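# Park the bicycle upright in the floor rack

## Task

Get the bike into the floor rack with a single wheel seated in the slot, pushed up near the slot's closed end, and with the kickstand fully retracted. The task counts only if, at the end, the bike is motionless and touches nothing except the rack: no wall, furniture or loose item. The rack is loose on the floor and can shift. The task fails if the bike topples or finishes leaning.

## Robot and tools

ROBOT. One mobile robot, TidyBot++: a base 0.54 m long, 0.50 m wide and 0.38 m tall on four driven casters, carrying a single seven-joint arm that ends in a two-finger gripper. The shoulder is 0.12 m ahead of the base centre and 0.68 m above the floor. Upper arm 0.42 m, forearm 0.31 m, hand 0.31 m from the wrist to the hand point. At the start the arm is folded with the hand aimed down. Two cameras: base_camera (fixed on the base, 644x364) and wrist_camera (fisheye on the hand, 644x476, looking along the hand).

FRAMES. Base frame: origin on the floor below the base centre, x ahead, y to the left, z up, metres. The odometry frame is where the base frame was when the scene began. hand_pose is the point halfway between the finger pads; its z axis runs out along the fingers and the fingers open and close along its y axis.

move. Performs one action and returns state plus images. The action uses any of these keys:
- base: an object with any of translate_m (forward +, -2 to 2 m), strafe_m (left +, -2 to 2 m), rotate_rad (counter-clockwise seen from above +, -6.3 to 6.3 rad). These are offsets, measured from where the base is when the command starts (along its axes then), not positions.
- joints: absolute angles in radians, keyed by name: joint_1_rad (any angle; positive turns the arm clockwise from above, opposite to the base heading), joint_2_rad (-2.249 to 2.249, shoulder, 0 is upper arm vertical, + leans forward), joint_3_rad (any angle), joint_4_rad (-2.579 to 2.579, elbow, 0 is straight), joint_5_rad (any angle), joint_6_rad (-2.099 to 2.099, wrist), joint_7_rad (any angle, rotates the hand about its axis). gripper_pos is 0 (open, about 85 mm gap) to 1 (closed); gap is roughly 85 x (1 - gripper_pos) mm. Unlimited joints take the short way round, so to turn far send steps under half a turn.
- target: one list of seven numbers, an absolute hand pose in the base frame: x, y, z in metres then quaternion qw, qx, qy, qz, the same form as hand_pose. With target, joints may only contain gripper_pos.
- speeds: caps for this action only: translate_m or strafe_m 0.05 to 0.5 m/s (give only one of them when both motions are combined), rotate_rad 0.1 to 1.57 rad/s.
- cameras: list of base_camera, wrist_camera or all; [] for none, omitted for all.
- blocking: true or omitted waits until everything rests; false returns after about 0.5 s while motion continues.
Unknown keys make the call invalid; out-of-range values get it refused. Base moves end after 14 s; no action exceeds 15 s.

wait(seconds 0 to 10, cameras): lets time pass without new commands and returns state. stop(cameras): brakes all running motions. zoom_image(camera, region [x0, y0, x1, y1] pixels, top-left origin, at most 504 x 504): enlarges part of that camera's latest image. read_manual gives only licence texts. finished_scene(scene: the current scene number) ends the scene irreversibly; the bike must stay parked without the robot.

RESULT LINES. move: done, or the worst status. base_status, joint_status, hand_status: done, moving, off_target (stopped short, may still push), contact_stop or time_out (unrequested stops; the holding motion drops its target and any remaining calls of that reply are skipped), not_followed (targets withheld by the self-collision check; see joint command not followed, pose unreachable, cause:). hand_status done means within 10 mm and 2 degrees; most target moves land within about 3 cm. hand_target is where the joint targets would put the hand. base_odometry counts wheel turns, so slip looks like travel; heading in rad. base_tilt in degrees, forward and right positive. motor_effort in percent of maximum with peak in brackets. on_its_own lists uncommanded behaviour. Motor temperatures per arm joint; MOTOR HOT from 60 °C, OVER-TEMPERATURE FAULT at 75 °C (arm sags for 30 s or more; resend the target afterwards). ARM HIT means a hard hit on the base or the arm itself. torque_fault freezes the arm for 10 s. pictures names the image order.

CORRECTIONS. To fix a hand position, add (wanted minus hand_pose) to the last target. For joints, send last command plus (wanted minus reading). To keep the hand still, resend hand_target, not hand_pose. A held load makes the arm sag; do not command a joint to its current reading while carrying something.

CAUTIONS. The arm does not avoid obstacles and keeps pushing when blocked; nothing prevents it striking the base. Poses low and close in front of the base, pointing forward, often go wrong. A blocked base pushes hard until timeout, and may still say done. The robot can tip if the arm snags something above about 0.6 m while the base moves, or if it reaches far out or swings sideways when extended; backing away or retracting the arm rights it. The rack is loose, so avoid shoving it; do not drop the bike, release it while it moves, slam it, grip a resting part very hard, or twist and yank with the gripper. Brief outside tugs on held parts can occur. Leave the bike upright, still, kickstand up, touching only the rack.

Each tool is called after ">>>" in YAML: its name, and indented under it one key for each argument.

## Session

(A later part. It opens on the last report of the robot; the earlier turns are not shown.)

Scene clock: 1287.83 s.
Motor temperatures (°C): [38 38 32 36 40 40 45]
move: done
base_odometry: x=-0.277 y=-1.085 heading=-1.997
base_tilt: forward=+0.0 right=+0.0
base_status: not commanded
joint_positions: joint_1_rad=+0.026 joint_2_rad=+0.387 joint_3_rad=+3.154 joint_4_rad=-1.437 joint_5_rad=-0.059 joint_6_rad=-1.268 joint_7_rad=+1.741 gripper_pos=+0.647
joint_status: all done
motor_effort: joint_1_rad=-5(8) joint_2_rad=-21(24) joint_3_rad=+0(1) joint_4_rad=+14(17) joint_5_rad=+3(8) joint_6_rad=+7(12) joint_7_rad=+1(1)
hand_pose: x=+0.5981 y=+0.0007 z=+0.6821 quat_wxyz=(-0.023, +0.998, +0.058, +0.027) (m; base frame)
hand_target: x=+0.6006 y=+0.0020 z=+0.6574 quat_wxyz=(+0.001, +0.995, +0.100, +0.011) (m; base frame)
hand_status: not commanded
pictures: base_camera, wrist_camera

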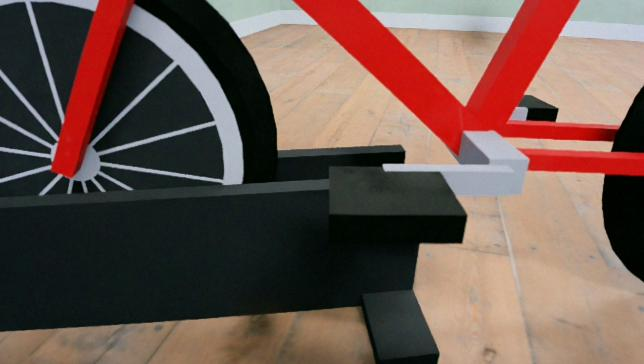

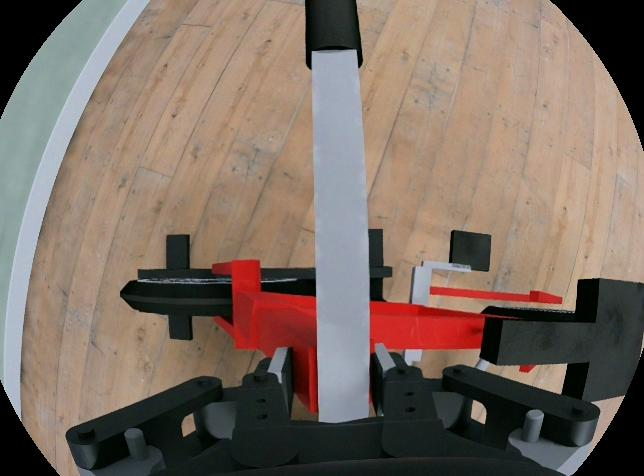

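>>> move:
  joints: {"gripper_pos": 0.55}

>>> wait:
  seconds: 1

Scene clock: 1290.97 s.
Motor temperatures (°C): [38 38 32 36 40 40 45]
move: done
base_odometry: x=-0.277 y=-1.085 heading=-1.996
base_tilt: forward=+0.0 right=+0.0
base_status: not commanded
joint_positions: joint_1_rad=+0.010 joint_2_rad=+0.417 joint_3_rad=+3.154 joint_4_rad=-1.437 joint_5_rad=-0.041 joint_6_rad=-1.262 joint_7_rad=+1.741 gripper_pos=+0.550
joint_status: all done
motor_effort: joint_1_rad=-1(5) joint_2_rad=-26(30) joint_3_rad=+1(3) joint_4_rad=+10(16) joint_5_rad=+0(4) joint_6_rad=+0(7) joint_7_rad=+0(1)
hand_pose: x=+0.5997 y=+0.0033 z=+0.6677 quat_wxyz=(-0.016, +0.997, +0.069, +0.015) (m; base frame)
hand_target: x=+0.6006 y=+0.0020 z=+0.6574 quat_wxyz=(+0.001, +0.995, +0.100, +0.011) (m; base frame)
hand_status: not commanded
pictures: base_camera, wrist_camera

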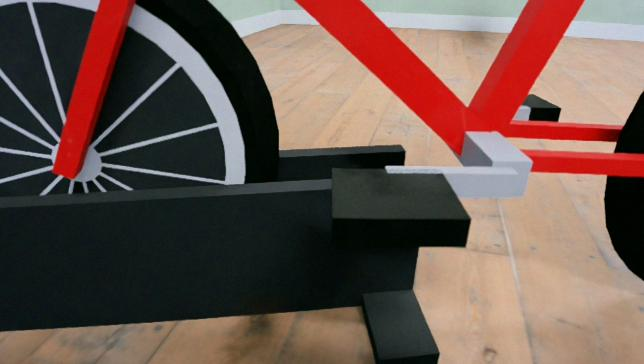

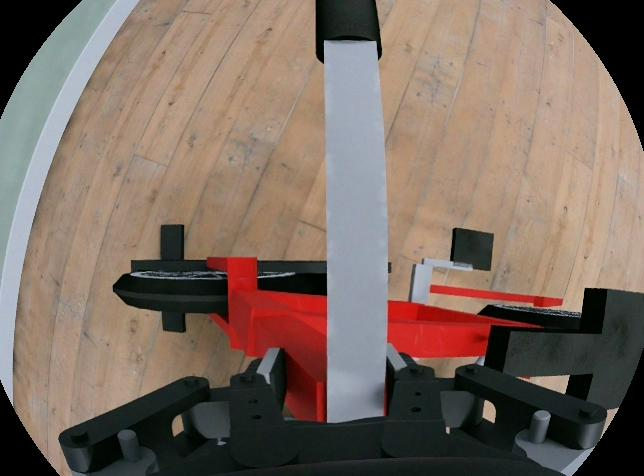

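Scene clock: 1291.97 s.
Motor temperatures (°C): [38 38 32 36 40 40 45]
base_odometry: x=-0.277 y=-1.085 heading=-1.996
base_tilt: forward=-0.1 right=+0.0
base_status: not commanded
joint_positions: joint_1_rad=+0.010 joint_2_rad=+0.417 joint_3_rad=+3.154 joint_4_rad=-1.437 joint_5_rad=-0.041 joint_6_rad=-1.262 joint_7_rad=+1.741 gripper_pos=+0.550
joint_status: all done
motor_effort: joint_1_rad=-2(5) joint_2_rad=-26(30) joint_3_rad=+1(3) joint_4_rad=+12(16) joint_5_rad=+1(4) joint_6_rad=+0(7) joint_7_rad=+0(1)
hand_pose: x=+0.5997 y=+0.0033 z=+0.6678 quat_wxyz=(-0.016, +0.997, +0.069, +0.015) (m; base frame)
hand_target: x=+0.6006 y=+0.0020 z=+0.6574 quat_wxyz=(+0.001, +0.995, +0.100, +0.011) (m; base frame)
hand_status: not commanded
wait: 1.00 s; at rest by 0.27 s
pictures: base_camera, wrist_camera

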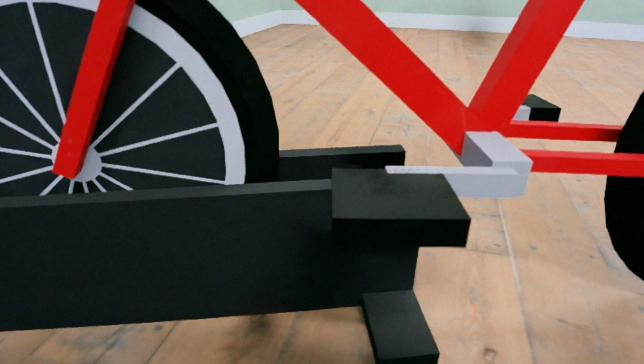

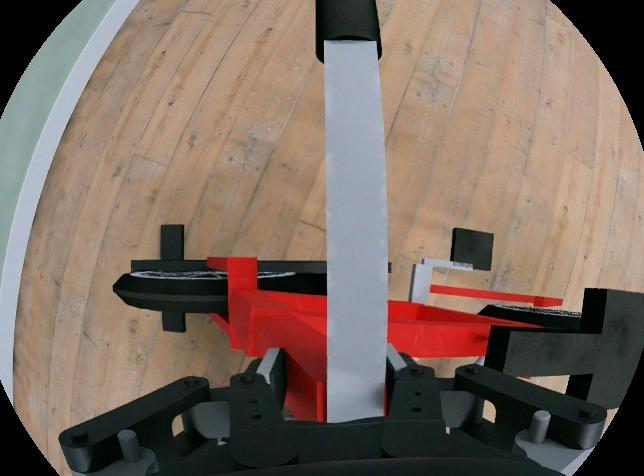

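>>> move:
  joints: {"gripper_pos": 0.4}
  cameras: ["base_camera"]

>>> wait:
  seconds: 1

Scene clock: 1296.30 s.
Motor temperatures (°C): [38 38 32 36 40 40 45]
move: done
base_odometry: x=-0.277 y=-1.085 heading=-1.996
base_tilt: forward=+0.0 right=+0.0
base_status: not commanded
joint_positions: joint_1_rad=+0.009 joint_2_rad=+0.424 joint_3_rad=+3.154 joint_4_rad=-1.437 joint_5_rad=-0.041 joint_6_rad=-1.262 joint_7_rad=+1.741 gripper_pos=+0.400
joint_status: all done
motor_effort: joint_1_rad=+0(1) joint_2_rad=-30(31) joint_3_rad=+1(2) joint_4_rad=+14(15) joint_5_rad=+0(1) joint_6_rad=+0(1) joint_7_rad=+0(0)
hand_pose: x=+0.5996 y=+0.0037 z=+0.6641 quat_wxyz=(-0.016, +0.997, +0.069, +0.011) (m; base frame)
hand_target: x=+0.6006 y=+0.0020 z=+0.6574 quat_wxyz=(+0.001, +0.995, +0.100, +0.011) (m; base frame)
hand_status: not commanded
pictures: base_camera

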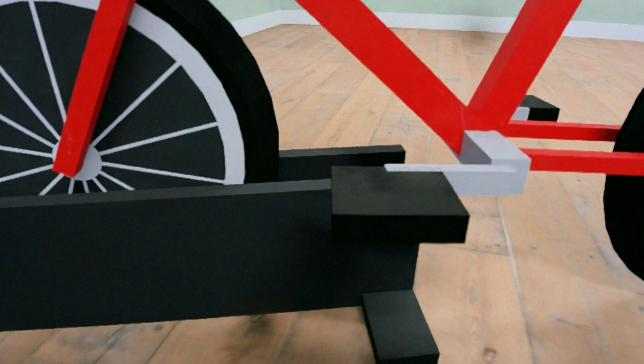

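Scene clock: 1297.30 s.
Motor temperatures (°C): [38 38 32 36 40 40 45]
base_odometry: x=-0.277 y=-1.085 heading=-1.996
base_tilt: forward=-0.1 right=+0.1
base_status: not commanded
joint_positions: joint_1_rad=+0.009 joint_2_rad=+0.424 joint_3_rad=+3.154 joint_4_rad=-1.437 joint_5_rad=-0.041 joint_6_rad=-1.262 joint_7_rad=+1.741 gripper_pos=+0.400
joint_status: all done
motor_effort: joint_1_rad=-1(1) joint_2_rad=-30(31) joint_3_rad=+1(2) joint_4_rad=+15(15) joint_5_rad=+0(1) joint_6_rad=+1(1) joint_7_rad=+0(0)
hand_pose: x=+0.5996 y=+0.0037 z=+0.6641 quat_wxyz=(-0.016, +0.997, +0.069, +0.011) (m; base frame)
hand_target: x=+0.6006 y=+0.0020 z=+0.6574 quat_wxyz=(+0.001, +0.995, +0.100, +0.011) (m; base frame)
hand_status: not commanded
wait: 1.00 s; at rest by 0.27 s
pictures: base_camera, wrist_camera

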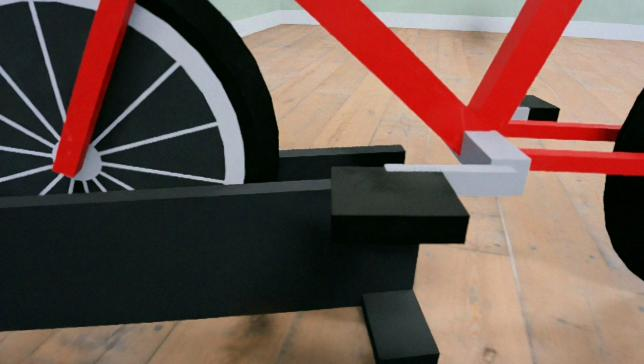

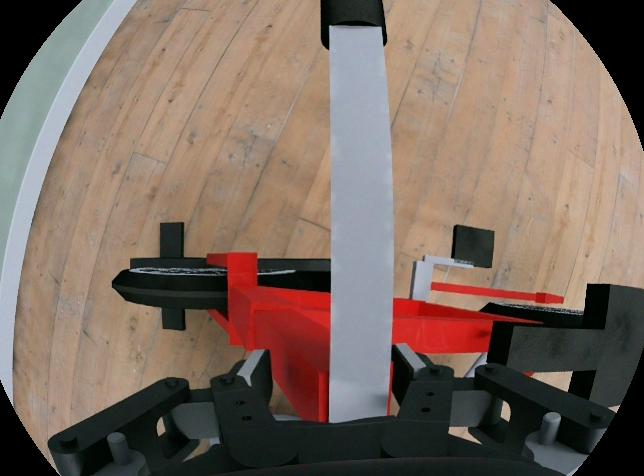

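>>> move:
  joints: {"gripper_pos": 0}
  cameras: ["wrist_camera"]

>>> move:
  joints: {"joint_2_rad": 0.40, "joint_4_rad": -1.2, "joint_6_rad": -1.5}
  cameras: ["wrist_camera"]

>>> wait:
  seconds: 0.5

Scene clock: 1301.53 s.
Motor temperatures (°C): [38 38 32 36 40 40 45]
move: done
base_odometry: x=-0.277 y=-1.085 heading=-1.996
base_tilt: forward=-0.1 right=+0.0
base_status: not commanded
joint_positions: joint_1_rad=+0.009 joint_2_rad=+0.424 joint_3_rad=+3.154 joint_4_rad=-1.437 joint_5_rad=-0.041 joint_6_rad=-1.262 joint_7_rad=+1.741 gripper_pos=+0.000
joint_status: all done
motor_effort: joint_1_rad=-1(1) joint_2_rad=-30(30) joint_3_rad=+1(2) joint_4_rad=+14(15) joint_5_rad=+0(0) joint_6_rad=+0(1) joint_7_rad=+0(0)
hand_pose: x=+0.5996 y=+0.0037 z=+0.6641 quat_wxyz=(-0.016, +0.997, +0.069, +0.011) (m; base frame)
hand_target: x=+0.6006 y=+0.0020 z=+0.6574 quat_wxyz=(+0.001, +0.995, +0.100, +0.011) (m; base frame)
hand_status: not commanded
pictures: wrist_camera

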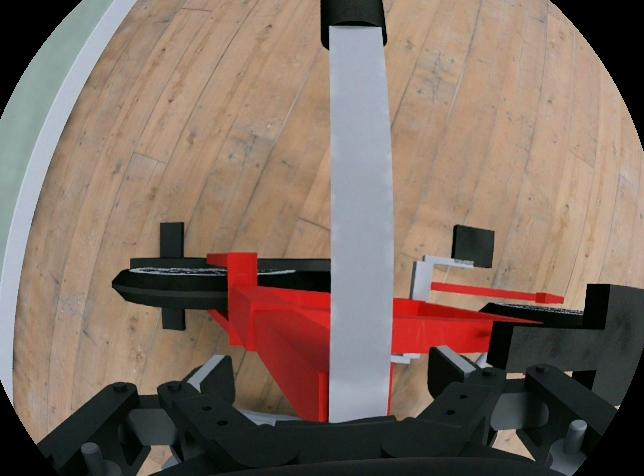

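Scene clock: 1302.83 s.
Motor temperatures (°C): [38 38 32 36 40 40 45]
move: done
base_odometry: x=-0.277 y=-1.085 heading=-1.996
base_tilt: forward=-0.1 right=+0.1
base_status: not commanded
joint_positions: joint_1_rad=+0.009 joint_2_rad=+0.416 joint_3_rad=+3.154 joint_4_rad=-1.221 joint_5_rad=-0.041 joint_6_rad=-1.426 joint_7_rad=+1.741 gripper_pos=+0.000
joint_status: all done
motor_effort: joint_1_rad=-1(1) joint_2_rad=-30(32) joint_3_rad=+1(2) joint_4_rad=+15(16) joint_5_rad=+0(1) joint_6_rad=+1(2) joint_7_rad=+0(0)
hand_pose: x=+0.6277 y=+0.0039 z=+0.7355 quat_wxyz=(-0.014, +0.996, +0.073, +0.041) (m; base frame)
hand_target: x=+0.6100 y=+0.0020 z=+0.7492 quat_wxyz=(+0.002, +0.995, +0.100, +0.021) (m; base frame)
hand_status: not commanded
pictures: wrist_camera

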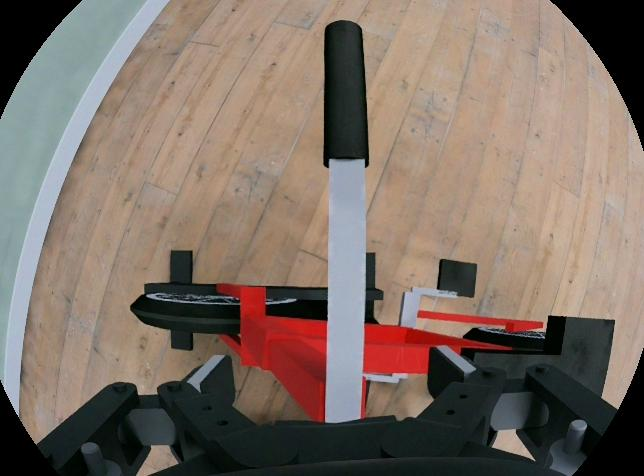

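Scene clock: 1303.33 s.
Motor temperatures (°C): [38 38 32 36 40 40 45]
base_odometry: x=-0.277 y=-1.085 heading=-1.996
base_tilt: forward=+0.0 right=-0.1
base_status: not commanded
joint_positions: joint_1_rad=+0.009 joint_2_rad=+0.416 joint_3_rad=+3.154 joint_4_rad=-1.221 joint_5_rad=-0.041 joint_6_rad=-1.427 joint_7_rad=+1.741 gripper_pos=+0.000
joint_status: all done
motor_effort: joint_1_rad=+0(1) joint_2_rad=-31(32) joint_3_rad=+1(2) joint_4_rad=+15(16) joint_5_rad=+0(1) joint_6_rad=+1(2) joint_7_rad=+0(0)
hand_pose: x=+0.6273 y=+0.0039 z=+0.7355 quat_wxyz=(-0.014, +0.996, +0.073, +0.040) (m; base frame)
hand_target: x=+0.6100 y=+0.0020 z=+0.7492 quat_wxyz=(+0.002, +0.995, +0.100, +0.021) (m; base frame)
hand_status: not commanded
wait: 0.50 s; at rest by 0.27 s
pictures: base_camera, wrist_camera

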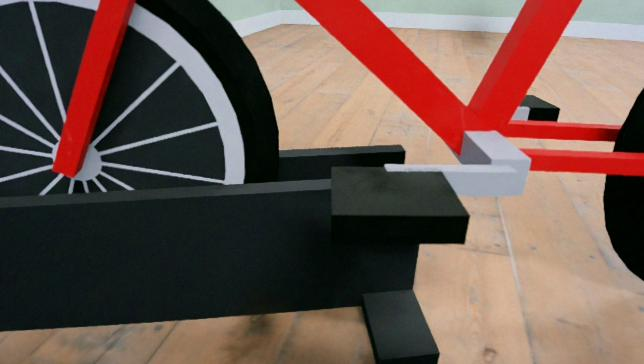

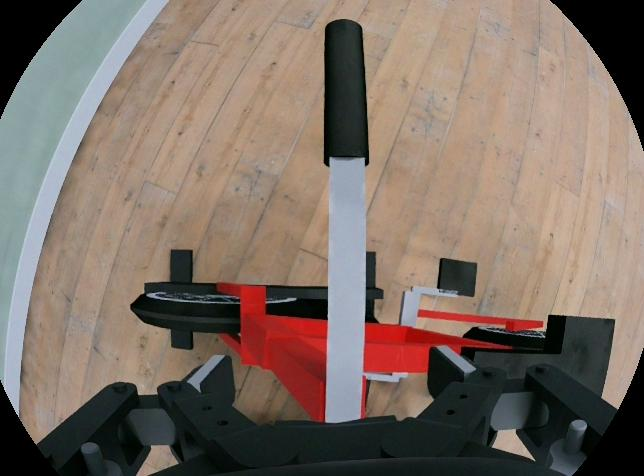

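>>> move:
  joints: {"joint_2_rad": 0.25, "joint_4_rad": -1.0, "joint_6_rad": -1.85}
  cameras: []

>>> move:
  base: {"translate_m": -0.25}
  speeds: {"translate_m": 0.2}
  joints: {"joint_1_rad": 0, "joint_7_rad": 1.57}

Scene clock: 1310.33 s.
Motor temperatures (°C): [38 38 32 36 40 40 45]
move: done
base_odometry: x=-0.277 y=-1.085 heading=-1.996
base_tilt: forward=+0.0 right=+0.0
base_status: not commanded
joint_positions: joint_1_rad=+0.009 joint_2_rad=+0.250 joint_3_rad=+3.154 joint_4_rad=-1.015 joint_5_rad=-0.041 joint_6_rad=-1.775 joint_7_rad=+1.741 gripper_pos=+0.000
joint_status: all done
motor_effort: joint_1_rad=-1(1) joint_2_rad=-24(34) joint_3_rad=+1(2) joint_4_rad=+15(17) joint_5_rad=+0(0) joint_6_rad=+1(3) joint_7_rad=+0(0)
hand_pose: x=+0.5547 y=+0.0053 z=+0.8744 quat_wxyz=(-0.013, +0.995, +0.080, +0.052) (m; base frame)
hand_target: x=+0.5343 y=+0.0019 z=+0.8776 quat_wxyz=(+0.002, +0.995, +0.100, +0.021) (m; base frame)
hand_status: not commanded
pictures: none
No camera images: "cameras" was empty.

Scene clock: 1312.33 s.
Motor temperatures (°C): [38 38 32 36 40 40 45]
move: done
base_odometry: x=-0.174 y=-0.857 heading=-1.996
base_tilt: forward=+0.0 right=+0.0
base_status: done
joint_positions: joint_1_rad=+0.007 joint_2_rad=+0.251 joint_3_rad=+3.153 joint_4_rad=-1.015 joint_5_rad=-0.041 joint_6_rad=-1.782 joint_7_rad=+1.591 gripper_pos=+0.000
joint_status: all done
motor_effort: joint_1_rad=-1(2) joint_2_rad=-24(27) joint_3_rad=+2(2) joint_4_rad=+14(16) joint_5_rad=+0(1) joint_6_rad=+2(3) joint_7_rad=+0(1)
hand_pose: x=+0.5526 y=+0.0065 z=+0.8737 quat_wxyz=(-0.018, +0.999, +0.006, +0.047) (m; base frame)
hand_target: x=+0.5343 y=+0.0019 z=+0.8776 quat_wxyz=(+0.000, +1.000, +0.000, +0.021) (m; base frame)
hand_status: not commanded
pictures: base_camera, wrist_camera

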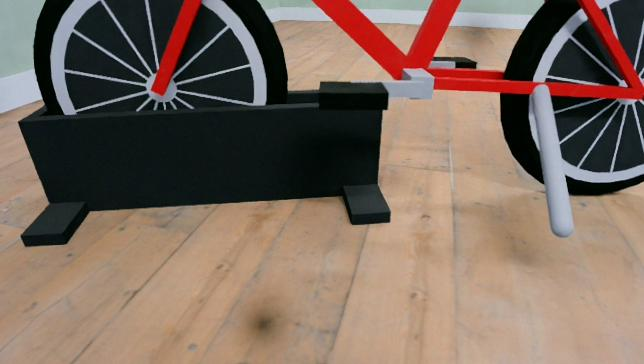

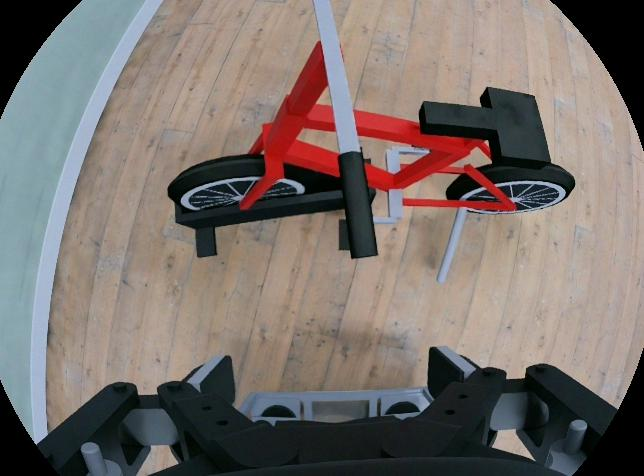

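>>> move:
  base: {"translate_m": -0.3, "strafe_m": -0.28}

>>> move:
  joints: {"joint_1_rad": 0, "joint_2_rad": 0.5, "joint_3_rad": 3.14, "joint_4_rad": -2.45, "joint_5_rad": 0, "joint_6_rad": 1.2, "joint_7_rad": 1.49, "gripper_pos": 1}

Scene clock: 1353.47 s.
Motor temperatures (°C): [38 38 32 36 40 40 45]
move: done
base_odometry: x=-0.305 y=-0.468 heading=-1.997
base_tilt: forward=-0.1 right=+0.0
base_status: done
joint_positions: joint_1_rad=+0.005 joint_2_rad=+0.250 joint_3_rad=+3.153 joint_4_rad=-1.015 joint_5_rad=-0.041 joint_6_rad=-1.784 joint_7_rad=+1.591 gripper_pos=+0.000
joint_status: not commanded
motor_effort: joint_1_rad=+0(3) joint_2_rad=-24(26) joint_3_rad=+1(3) joint_4_rad=+15(16) joint_5_rad=+0(1) joint_6_rad=+1(3) joint_7_rad=+0(0)
hand_pose: x=+0.5517 y=+0.0075 z=+0.8741 quat_wxyz=(-0.018, +0.999, +0.008, +0.046) (m; base frame)
hand_target: x=+0.5343 y=+0.0019 z=+0.8776 quat_wxyz=(+0.000, +1.000, +0.000, +0.021) (m; base frame)
hand_status: not commanded
pictures: base_camera, wrist_camera

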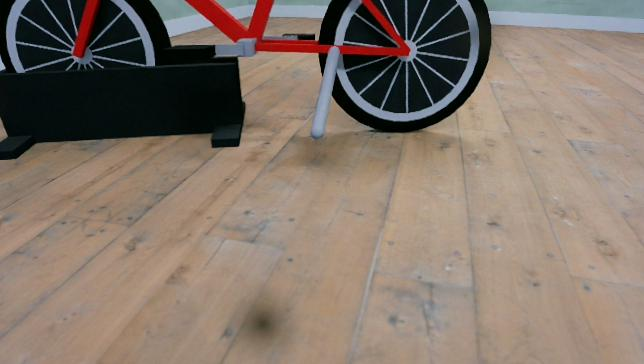

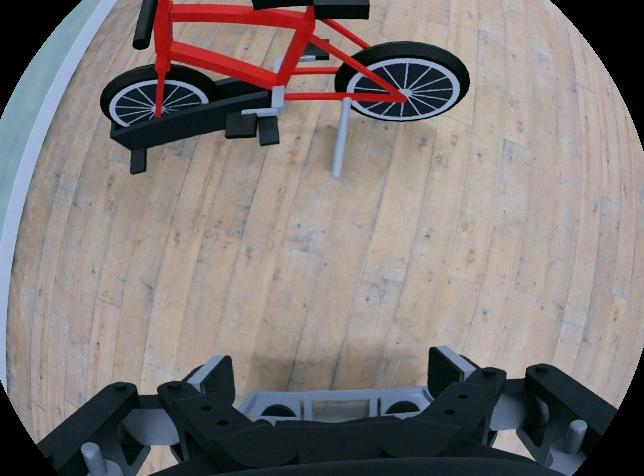

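Scene clock: 1357.23 s.
Motor temperatures (°C): [38 38 32 36 40 40 45]
move: done
base_odometry: x=-0.305 y=-0.468 heading=-1.997
base_tilt: forward=+0.0 right=+0.0
base_status: not commanded
joint_positions: joint_1_rad=+0.005 joint_2_rad=+0.484 joint_3_rad=+3.153 joint_4_rad=-2.423 joint_5_rad=-0.041 joint_6_rad=+1.119 joint_7_rad=+1.568 gripper_pos=+0.999
joint_status: all done
motor_effort: joint_1_rad=-1(2) joint_2_rad=-25(30) joint_3_rad=+2(3) joint_4_rad=+7(18) joint_5_rad=+0(2) joint_6_rad=+9(10) joint_7_rad=+0(1)
hand_pose: x=+0.6917 y=-0.0187 z=+0.6815 quat_wxyz=(+0.014, +0.779, -0.024, +0.626) (m; base frame)
hand_target: x=+0.6869 y=+0.0022 z=+0.6870 quat_wxyz=(-0.027, +0.767, -0.031, +0.640) (m; base frame)
hand_status: not commanded
pictures: base_camera, wrist_camera

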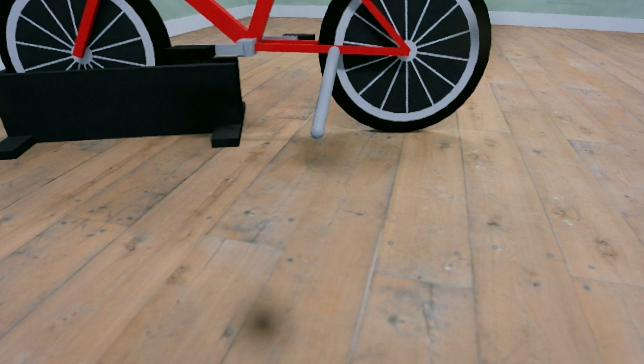

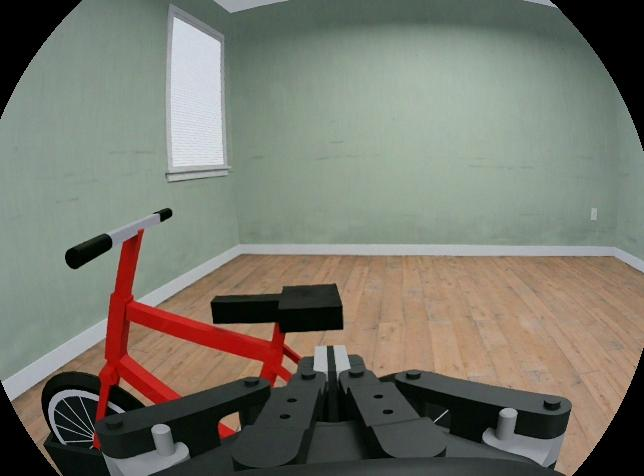

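>>> move:
  base: {"strafe_m": 0.06}
  joints: {"joint_2_rad": 1.3, "joint_4_rad": -2.42, "joint_6_rad": 1.93}
  cameras: []

>>> move:
  joints: {"joint_2_rad": 1.62, "joint_4_rad": -2.1, "joint_6_rad": 2.03}
  cameras: []

>>> move:
  joints: {"joint_2_rad": 1.85, "joint_4_rad": -1.449, "joint_6_rad": 1.265}

Scene clock: 1371.73 s.
Motor temperatures (°C): [38 38 32 36 40 40 45]
move: done
base_odometry: x=-0.250 y=-0.493 heading=-1.997
base_tilt: forward=-0.1 right=-0.1
base_status: done
joint_positions: joint_1_rad=-0.002 joint_2_rad=+1.289 joint_3_rad=+3.148 joint_4_rad=-2.423 joint_5_rad=-0.041 joint_6_rad=+1.851 joint_7_rad=+1.567 gripper_pos=+0.999
joint_status: all done
motor_effort: joint_1_rad=-1(4) joint_2_rad=-31(33) joint_3_rad=+1(3) joint_4_rad=-5(9) joint_5_rad=+0(1) joint_6_rad=+8(11) joint_7_rad=+0(0)
hand_pose: x=+0.6514 y=-0.0123 z=+0.4449 quat_wxyz=(+0.021, +0.802, -0.007, +0.597) (m; base frame)
hand_target: x=+0.6564 y=+0.0019 z=+0.4635 quat_wxyz=(-0.026, +0.780, -0.032, +0.625) (m; base frame)
hand_status: not commanded
pictures: none
No camera images: "cameras" was empty.

Scene clock: 1373.27 s.
Motor temperatures (°C): [38 38 32 36 40 40 45]
move: done
base_odometry: x=-0.250 y=-0.493 heading=-1.997
base_tilt: forward=-0.1 right=+0.0
base_status: not commanded
joint_positions: joint_1_rad=-0.002 joint_2_rad=+1.615 joint_3_rad=+3.148 joint_4_rad=-2.127 joint_5_rad=-0.041 joint_6_rad=+1.951 joint_7_rad=+1.567 gripper_pos=+0.999
joint_status: all done
motor_effort: joint_1_rad=-1(1) joint_2_rad=-32(33) joint_3_rad=+1(2) joint_4_rad=-5(7) joint_5_rad=+0(1) joint_6_rad=+9(11) joint_7_rad=+0(0)
hand_pose: x=+0.6654 y=-0.0115 z=+0.3362 quat_wxyz=(+0.020, +0.780, -0.004, +0.625) (m; base frame)
hand_target: x=+0.6765 y=+0.0018 z=+0.3609 quat_wxyz=(-0.027, +0.747, -0.031, +0.663) (m; base frame)
hand_status: not commanded
pictures: none
No camera images: "cameras" was empty.

Scene clock: 1375.53 s.
Motor temperatures (°C): [38 38 32 36 40 40 45]
move: done
base_odometry: x=-0.250 y=-0.493 heading=-1.997
base_tilt: forward=+0.0 right=+0.0
base_status: not commanded
joint_positions: joint_1_rad=-0.002 joint_2_rad=+1.838 joint_3_rad=+3.148 joint_4_rad=-1.475 joint_5_rad=-0.041 joint_6_rad=+1.336 joint_7_rad=+1.567 gripper_pos=+0.999
joint_status: all done
motor_effort: joint_1_rad=-1(2) joint_2_rad=-36(37) joint_3_rad=+1(2) joint_4_rad=+1(6) joint_5_rad=+0(1) joint_6_rad=+8(11) joint_7_rad=+0(0)
hand_pose: x=+0.7569 y=-0.0121 z=+0.1379 quat_wxyz=(+0.015, +0.835, -0.013, +0.550) (m; base frame)
hand_target: x=+0.7527 y=+0.0019 z=+0.1163 quat_wxyz=(-0.022, +0.850, -0.035, +0.525) (m; base frame)
hand_status: not commanded
pictures: base_camera, wrist_camera

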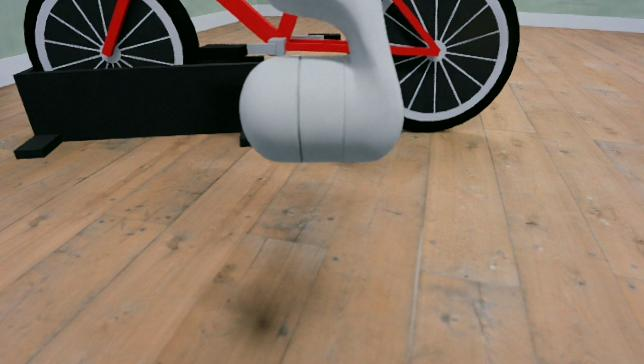

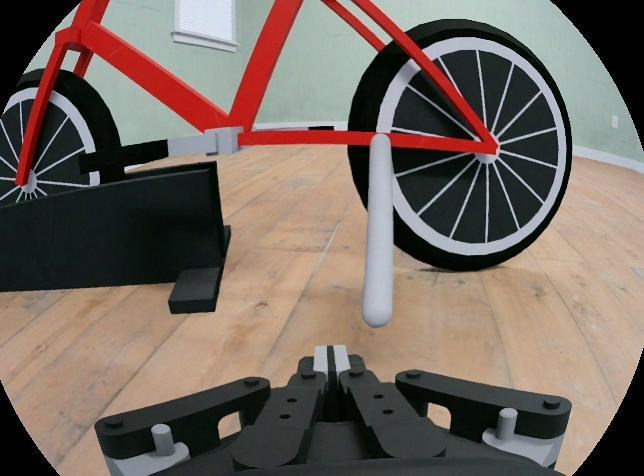

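>>> move:
  joints: {"joint_2_rad": 1.92, "joint_6_rad": 1.3}
  cameras: []

>>> move:
  base: {"translate_m": 0.24}
  speeds: {"translate_m": 0.12}

Scene clock: 1387.33 s.
Motor temperatures (°C): [38 38 32 36 40 40 45]
move: done
base_odometry: x=-0.250 y=-0.493 heading=-1.997
base_tilt: forward=-0.1 right=+0.0
base_status: not commanded
joint_positions: joint_1_rad=-0.002 joint_2_rad=+1.925 joint_3_rad=+3.148 joint_4_rad=-1.469 joint_5_rad=-0.041 joint_6_rad=+1.334 joint_7_rad=+1.567 gripper_pos=+0.999
joint_status: all done
motor_effort: joint_1_rad=-1(1) joint_2_rad=-34(38) joint_3_rad=+2(2) joint_4_rad=+0(2) joint_5_rad=+0(1) joint_6_rad=+8(10) joint_7_rad=+0(0)
hand_pose: x=+0.7096 y=-0.0122 z=+0.0851 quat_wxyz=(+0.015, +0.857, -0.013, +0.515) (m; base frame)
hand_target: x=+0.7170 y=+0.0019 z=+0.0829 quat_wxyz=(-0.021, +0.859, -0.035, +0.511) (m; base frame)
hand_status: not commanded
pictures: none
No camera images: "cameras" was empty.

Scene clock: 1389.93 s.
Motor temperatures (°C): [38 38 32 36 40 40 45]
move: done
base_odometry: x=-0.349 y=-0.712 heading=-1.996
base_tilt: forward=-0.1 right=+0.1
base_status: done
joint_positions: joint_1_rad=-0.008 joint_2_rad=+1.925 joint_3_rad=+3.144 joint_4_rad=-1.468 joint_5_rad=-0.040 joint_6_rad=+1.334 joint_7_rad=+1.567 gripper_pos=+0.999
joint_status: not commanded
motor_effort: joint_1_rad=+1(4) joint_2_rad=-32(36) joint_3_rad=+2(4) joint_4_rad=+0(2) joint_5_rad=-1(2) joint_6_rad=+6(9) joint_7_rad=+0(0)
hand_pose: x=+0.7100 y=-0.0070 z=+0.0853 quat_wxyz=(+0.012, +0.857, -0.011, +0.515) (m; base frame)
hand_target: x=+0.7170 y=+0.0019 z=+0.0829 quat_wxyz=(-0.021, +0.859, -0.035, +0.511) (m; base frame)
hand_status: not commanded
pictures: base_camera, wrist_camera

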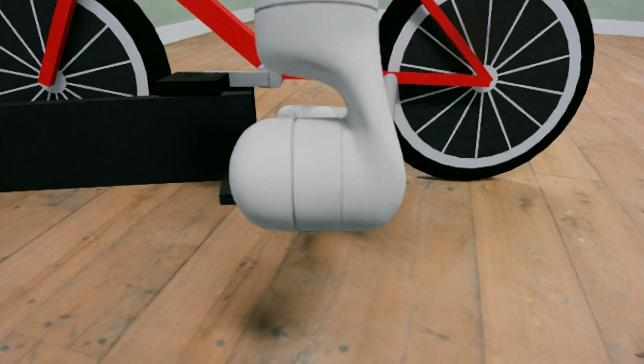

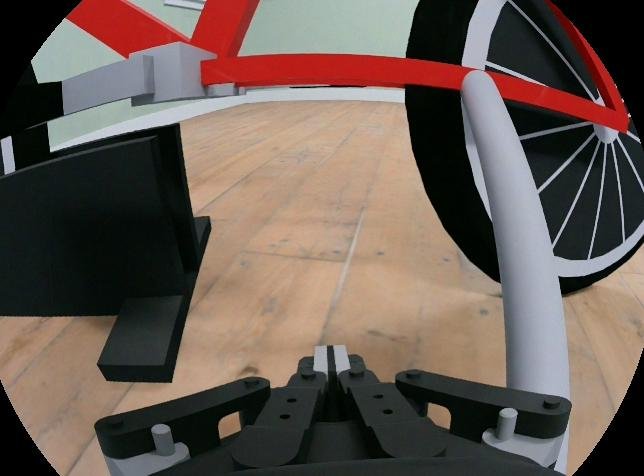

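>>> move:
  base: {"translate_m": 0.05}
  speeds: {"translate_m": 0.1}
  cameras: []

>>> move:
  base: {"strafe_m": -0.06}
  speeds: {"strafe_m": 0.06}

Scene clock: 1399.17 s.
Motor temperatures (°C): [38 38 32 36 40 40 45]
move: done
base_odometry: x=-0.369 y=-0.757 heading=-1.996
base_tilt: forward=-0.1 right=+0.0
base_status: done
joint_positions: joint_1_rad=-0.003 joint_2_rad=+1.926 joint_3_rad=+3.142 joint_4_rad=-1.461 joint_5_rad=-0.040 joint_6_rad=+1.334 joint_7_rad=+1.566 gripper_pos=+0.999
joint_status: not commanded
motor_effort: joint_1_rad=-1(3) joint_2_rad=-34(36) joint_3_rad=+1(5) joint_4_rad=+0(6) joint_5_rad=+0(2) joint_6_rad=+8(9) joint_7_rad=+0(1)
hand_pose: x=+0.7127 y=-0.0094 z=+0.0861 quat_wxyz=(+0.012, +0.855, -0.015, +0.518) (m; base frame)
hand_target: x=+0.7170 y=+0.0019 z=+0.0829 quat_wxyz=(-0.021, +0.859, -0.035, +0.511) (m; base frame)
hand_status: not commanded
pictures: none
No camera images: "cameras" was empty.

Scene clock: 1400.70 s.
Motor temperatures (°C): [38 38 32 36 40 40 45]
move: done
base_odometry: x=-0.424 y=-0.733 heading=-1.996
base_tilt: forward=+0.0 right=+0.0
base_status: done
joint_positions: joint_1_rad=-0.012 joint_2_rad=+1.926 joint_3_rad=+3.132 joint_4_rad=-1.461 joint_5_rad=-0.025 joint_6_rad=+1.334 joint_7_rad=+1.566 gripper_pos=+0.999
joint_status: not commanded
motor_effort: joint_1_rad=+1(7) joint_2_rad=-33(35) joint_3_rad=+2(6) joint_4_rad=-1(2) joint_5_rad=-1(5) joint_6_rad=+9(9) joint_7_rad=+0(0)
hand_pose: x=+0.7128 y=+0.0042 z=+0.0862 quat_wxyz=(+0.002, +0.855, -0.009, +0.518) (m; base frame)
hand_target: x=+0.7170 y=+0.0019 z=+0.0829 quat_wxyz=(-0.021, +0.859, -0.035, +0.511) (m; base frame)
hand_status: not commanded
pictures: base_camera, wrist_camera

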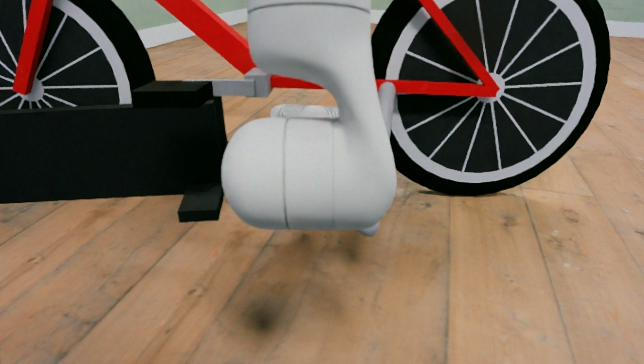

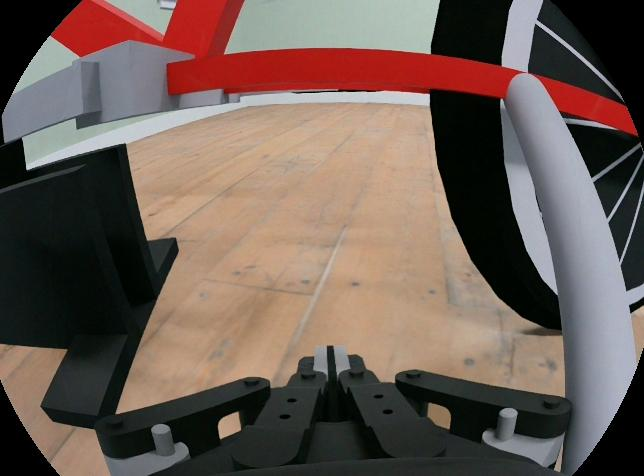

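>>> move:
  base: {"strafe_m": -0.05}
  speeds: {"strafe_m": 0.06}

Scene clock: 1408.07 s.
Motor temperatures (°C): [38 38 32 36 40 40 45]
move: done
base_odometry: x=-0.470 y=-0.712 heading=-1.995
base_tilt: forward=+0.0 right=+0.0
base_status: done
joint_positions: joint_1_rad=-0.016 joint_2_rad=+1.926 joint_3_rad=+3.128 joint_4_rad=-1.461 joint_5_rad=-0.017 joint_6_rad=+1.334 joint_7_rad=+1.566 gripper_pos=+0.999
joint_status: not commanded
motor_effort: joint_1_rad=+2(8) joint_2_rad=-33(35) joint_3_rad=+2(6) joint_4_rad=-1(2) joint_5_rad=-2(5) joint_6_rad=+8(9) joint_7_rad=+0(0)
hand_pose: x=+0.7128 y=+0.0107 z=+0.0862 quat_wxyz=(-0.004, +0.856, -0.007, +0.518) (m; base frame)
hand_target: x=+0.7170 y=+0.0019 z=+0.0829 quat_wxyz=(-0.021, +0.859, -0.035, +0.511) (m; base frame)
hand_status: not commanded
pictures: base_camera, wrist_camera

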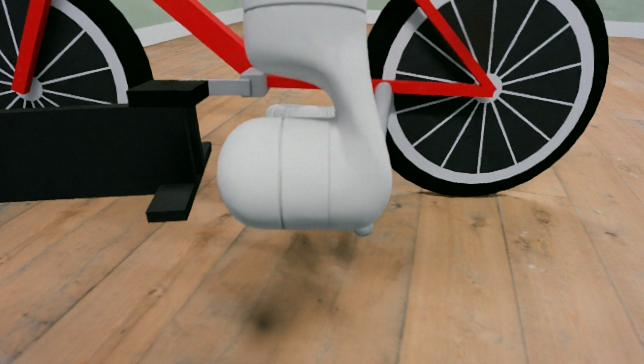

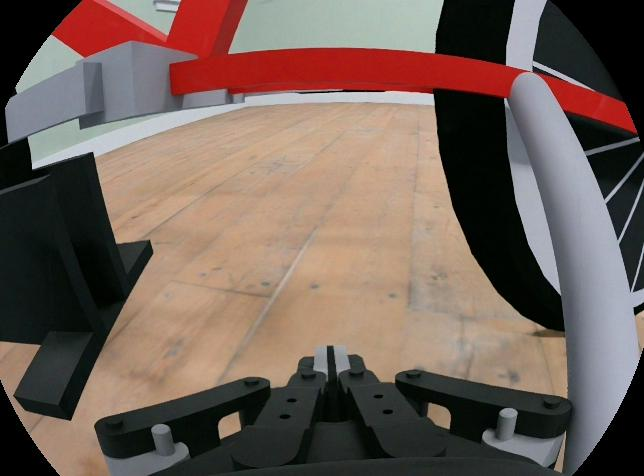

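>>> move:
  base: {"strafe_m": 0.02}
  cameras: []

>>> move:
  base: {"translate_m": -0.2}
  speeds: {"translate_m": 0.2}

Scene clock: 1420.53 s.
Motor temperatures (°C): [38 39 32 36 40 40 45]
move: done
base_odometry: x=-0.451 y=-0.721 heading=-1.995
base_tilt: forward=-0.1 right=+0.0
base_status: done
joint_positions: joint_1_rad=-0.004 joint_2_rad=+1.926 joint_3_rad=+3.132 joint_4_rad=-1.461 joint_5_rad=-0.017 joint_6_rad=+1.334 joint_7_rad=+1.566 gripper_pos=+0.999
joint_status: not commanded
motor_effort: joint_1_rad=-1(2) joint_2_rad=-34(35) joint_3_rad=+0(3) joint_4_rad=+0(1) joint_5_rad=+0(1) joint_6_rad=+8(9) joint_7_rad=+0(0)
hand_pose: x=+0.7129 y=+0.0020 z=+0.0862 quat_wxyz=(+0.001, +0.855, -0.010, +0.518) (m; base frame)
hand_target: x=+0.7170 y=+0.0019 z=+0.0829 quat_wxyz=(-0.021, +0.859, -0.035, +0.511) (m; base frame)
hand_status: not commanded
pictures: none
No camera images: "cameras" was empty.

Scene clock: 1422.27 s.
Motor temperatures (°C): [38 39 32 36 40 40 45]
move: done
base_odometry: x=-0.369 y=-0.538 heading=-1.996
base_tilt: forward=+0.0 right=+0.0
base_status: done
joint_positions: joint_1_rad=-0.004 joint_2_rad=+1.927 joint_3_rad=+3.132 joint_4_rad=-1.461 joint_5_rad=-0.017 joint_6_rad=+1.334 joint_7_rad=+1.566 gripper_pos=+0.999
joint_status: not commanded
motor_effort: joint_1_rad=-1(1) joint_2_rad=-34(36) joint_3_rad=+1(2) joint_4_rad=+0(3) joint_5_rad=+0(1) joint_6_rad=+8(9) joint_7_rad=+0(0)
hand_pose: x=+0.7126 y=+0.0020 z=+0.0859 quat_wxyz=(+0.001, +0.856, -0.010, +0.518) (m; base frame)
hand_target: x=+0.7170 y=+0.0019 z=+0.0829 quat_wxyz=(-0.021, +0.859, -0.035, +0.511) (m; base frame)
hand_status: not commanded
pictures: base_camera, wrist_camera

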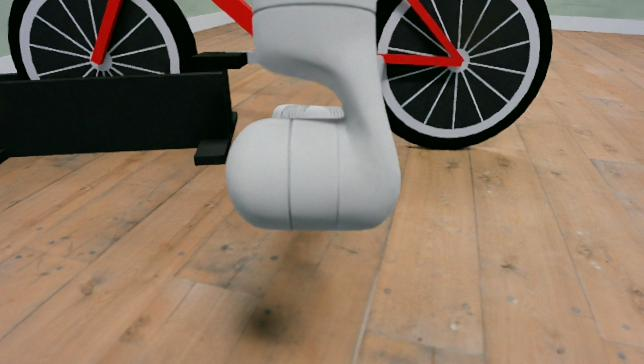

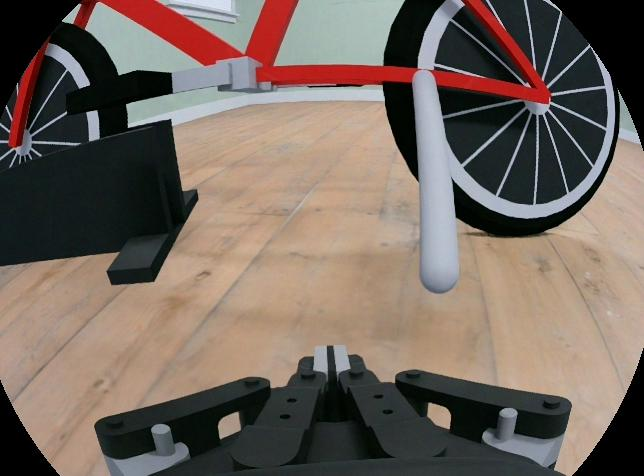

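>>> move:
  base: {"strafe_m": -0.125}
  speeds: {"strafe_m": 0.15}
  joints: {"gripper_pos": 0.0}

Scene clock: 1437.03 s.
Motor temperatures (°C): [38 39 32 36 40 40 45]
move: done
base_odometry: x=-0.483 y=-0.486 heading=-1.996
base_tilt: forward=-0.1 right=+0.0
base_status: done
joint_positions: joint_1_rad=+0.002 joint_2_rad=+1.927 joint_3_rad=+3.132 joint_4_rad=-1.461 joint_5_rad=-0.017 joint_6_rad=+1.334 joint_7_rad=+1.566 gripper_pos=+0.000
joint_status: all done
motor_effort: joint_1_rad=-1(4) joint_2_rad=-34(34) joint_3_rad=+0(2) joint_4_rad=+0(1) joint_5_rad=+0(1) joint_6_rad=+8(9) joint_7_rad=+0(0)
hand_pose: x=+0.7126 y=-0.0014 z=+0.0859 quat_wxyz=(+0.002, +0.856, -0.012, +0.518) (m; base frame)
hand_target: x=+0.7170 y=+0.0019 z=+0.0829 quat_wxyz=(-0.021, +0.859, -0.035, +0.511) (m; base frame)
hand_status: not commanded
pictures: base_camera, wrist_camera

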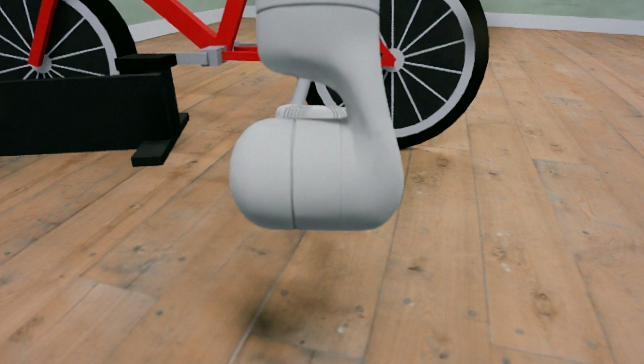

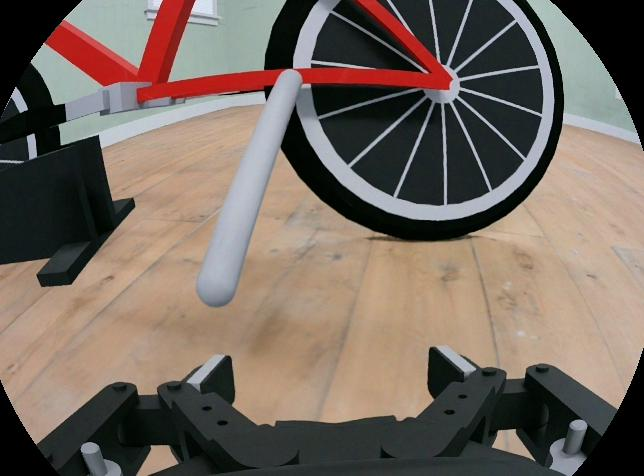

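>>> move:
  base: {"strafe_m": 0.058}
  speeds: {"strafe_m": 0.15}
  joints: {"joint_7_rad": 1.32}
  cameras: []

>>> move:
  base: {"translate_m": 0.12}
  speeds: {"translate_m": 0.15}

Scene clock: 1448.00 s.
Motor temperatures (°C): [38 39 32 36 40 40 45]
move: done
base_odometry: x=-0.430 y=-0.511 heading=-1.996
base_tilt: forward=-0.1 right=+0.0
base_status: done
joint_positions: joint_1_rad=-0.003 joint_2_rad=+1.927 joint_3_rad=+3.132 joint_4_rad=-1.461 joint_5_rad=-0.017 joint_6_rad=+1.334 joint_7_rad=+1.376 gripper_pos=+0.000
joint_status: all done
motor_effort: joint_1_rad=-1(4) joint_2_rad=-34(35) joint_3_rad=+0(2) joint_4_rad=+0(1) joint_5_rad=+0(1) joint_6_rad=+8(9) joint_7_rad=+0(0)
hand_pose: x=+0.7126 y=+0.0011 z=+0.0859 quat_wxyz=(-0.048, +0.851, -0.091, +0.515) (m; base frame)
hand_target: x=+0.7170 y=+0.0019 z=+0.0829 quat_wxyz=(-0.064, +0.853, -0.108, +0.507) (m; base frame)
hand_status: not commanded
pictures: none
No camera images: "cameras" was empty.

Scene clock: 1449.43 s.
Motor temperatures (°C): [38 39 32 36 40 40 45]
move: done
base_odometry: x=-0.480 y=-0.620 heading=-1.996
base_tilt: forward=-0.1 right=+0.0
base_status: done
joint_positions: joint_1_rad=-0.003 joint_2_rad=+1.926 joint_3_rad=+3.132 joint_4_rad=-1.461 joint_5_rad=-0.017 joint_6_rad=+1.334 joint_7_rad=+1.376 gripper_pos=+0.000
joint_status: not commanded
motor_effort: joint_1_rad=+0(1) joint_2_rad=-34(36) joint_3_rad=+1(1) joint_4_rad=+0(2) joint_5_rad=+0(1) joint_6_rad=+8(9) joint_7_rad=+0(0)
hand_pose: x=+0.7130 y=+0.0011 z=+0.0862 quat_wxyz=(-0.048, +0.851, -0.091, +0.516) (m; base frame)
hand_target: x=+0.7170 y=+0.0019 z=+0.0829 quat_wxyz=(-0.064, +0.853, -0.108, +0.507) (m; base frame)
hand_status: not commanded
pictures: base_camera, wrist_camera

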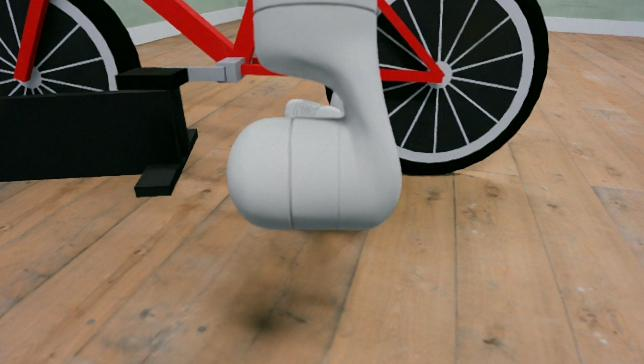

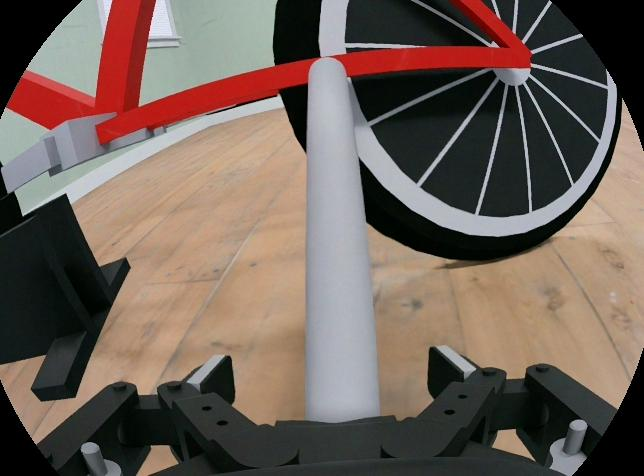

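>>> move:
  base: {"translate_m": 0.02}
  speeds: {"translate_m": 0.1}
  cameras: []

>>> move:
  joints: {"gripper_pos": 0.5}
  cameras: ["wrist_camera"]

>>> move:
  joints: {"gripper_pos": 0.85}

Scene clock: 1456.83 s.
Motor temperatures (°C): [38 39 32 36 40 40 45]
move: done
base_odometry: x=-0.488 y=-0.638 heading=-1.996
base_tilt: forward=+0.0 right=+0.0
base_status: done
joint_positions: joint_1_rad=-0.001 joint_2_rad=+1.926 joint_3_rad=+3.132 joint_4_rad=-1.473 joint_5_rad=-0.017 joint_6_rad=+1.330 joint_7_rad=+1.376 gripper_pos=+0.000
joint_status: not commanded
motor_effort: joint_1_rad=-2(3) joint_2_rad=-34(38) joint_3_rad=+1(1) joint_4_rad=+3(11) joint_5_rad=+1(2) joint_6_rad=+6(9) joint_7_rad=+0(0)
hand_pose: x=+0.7068 y=-0.0001 z=+0.0827 quat_wxyz=(-0.047, +0.855, -0.093, +0.509) (m; base frame)
hand_target: x=+0.7170 y=+0.0019 z=+0.0829 quat_wxyz=(-0.064, +0.853, -0.108, +0.507) (m; base frame)
hand_status: not commanded
pictures: none
No camera images: "cameras" was empty.

Scene clock: 1457.67 s.
Motor temperatures (°C): [38 39 32 36 40 40 45]
move: done
base_odometry: x=-0.488 y=-0.638 heading=-1.996
base_tilt: forward=+0.0 right=+0.0
base_status: not commanded
joint_positions: joint_1_rad=-0.001 joint_2_rad=+1.926 joint_3_rad=+3.132 joint_4_rad=-1.473 joint_5_rad=-0.017 joint_6_rad=+1.330 joint_7_rad=+1.376 gripper_pos=+0.500
joint_status: all done
motor_effort: joint_1_rad=-2(2) joint_2_rad=-34(34) joint_3_rad=+0(1) joint_4_rad=+2(3) joint_5_rad=+1(1) joint_6_rad=+6(7) joint_7_rad=+0(0)
hand_pose: x=+0.7068 y=-0.0001 z=+0.0827 quat_wxyz=(-0.047, +0.855, -0.093, +0.509) (m; base frame)
hand_target: x=+0.7170 y=+0.0019 z=+0.0829 quat_wxyz=(-0.064, +0.853, -0.108, +0.507) (m; base frame)
hand_status: not commanded
pictures: wrist_camera

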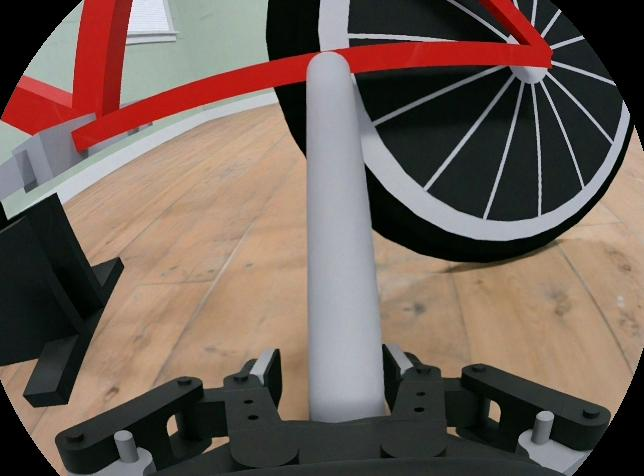

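Scene clock: 1458.40 s.
Motor temperatures (°C): [38 39 32 36 40 40 45]
move: off_target
base_odometry: x=-0.488 y=-0.638 heading=-1.996
base_tilt: forward=-0.1 right=+0.0
base_status: not commanded
joint_positions: joint_1_rad=+0.004 joint_2_rad=+1.926 joint_3_rad=+3.135 joint_4_rad=-1.473 joint_5_rad=-0.017 joint_6_rad=+1.330 joint_7_rad=+1.376 gripper_pos=+0.713
joint_status: gripper_pos off_target (ended at +0.713, target +0.850)
motor_effort: joint_1_rad=-2(5) joint_2_rad=-35(37) joint_3_rad=+0(2) joint_4_rad=+2(3) joint_5_rad=+1(3) joint_6_rad=+10(10) joint_7_rad=-1(1)
hand_pose: x=+0.7066 y=-0.0034 z=+0.0825 quat_wxyz=(-0.045, +0.855, -0.093, +0.509) (m; base frame)
hand_target: x=+0.7170 y=+0.0019 z=+0.0829 quat_wxyz=(-0.064, +0.853, -0.108, +0.507) (m; base frame)
hand_status: not commanded
pictures: base_camera, wrist_camera

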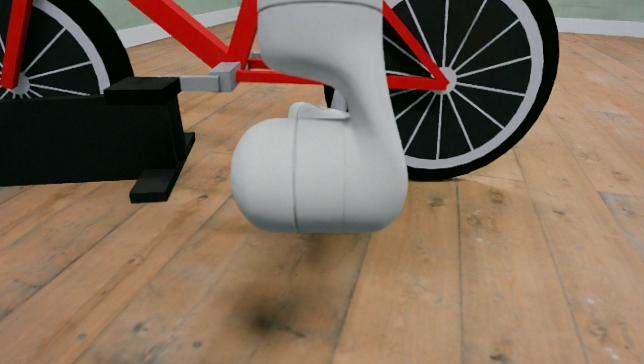

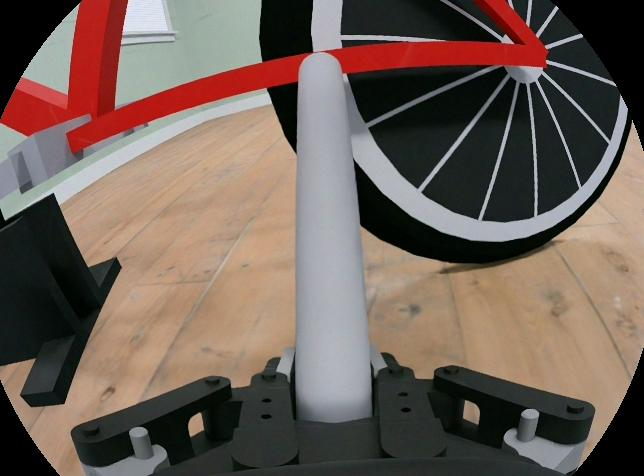

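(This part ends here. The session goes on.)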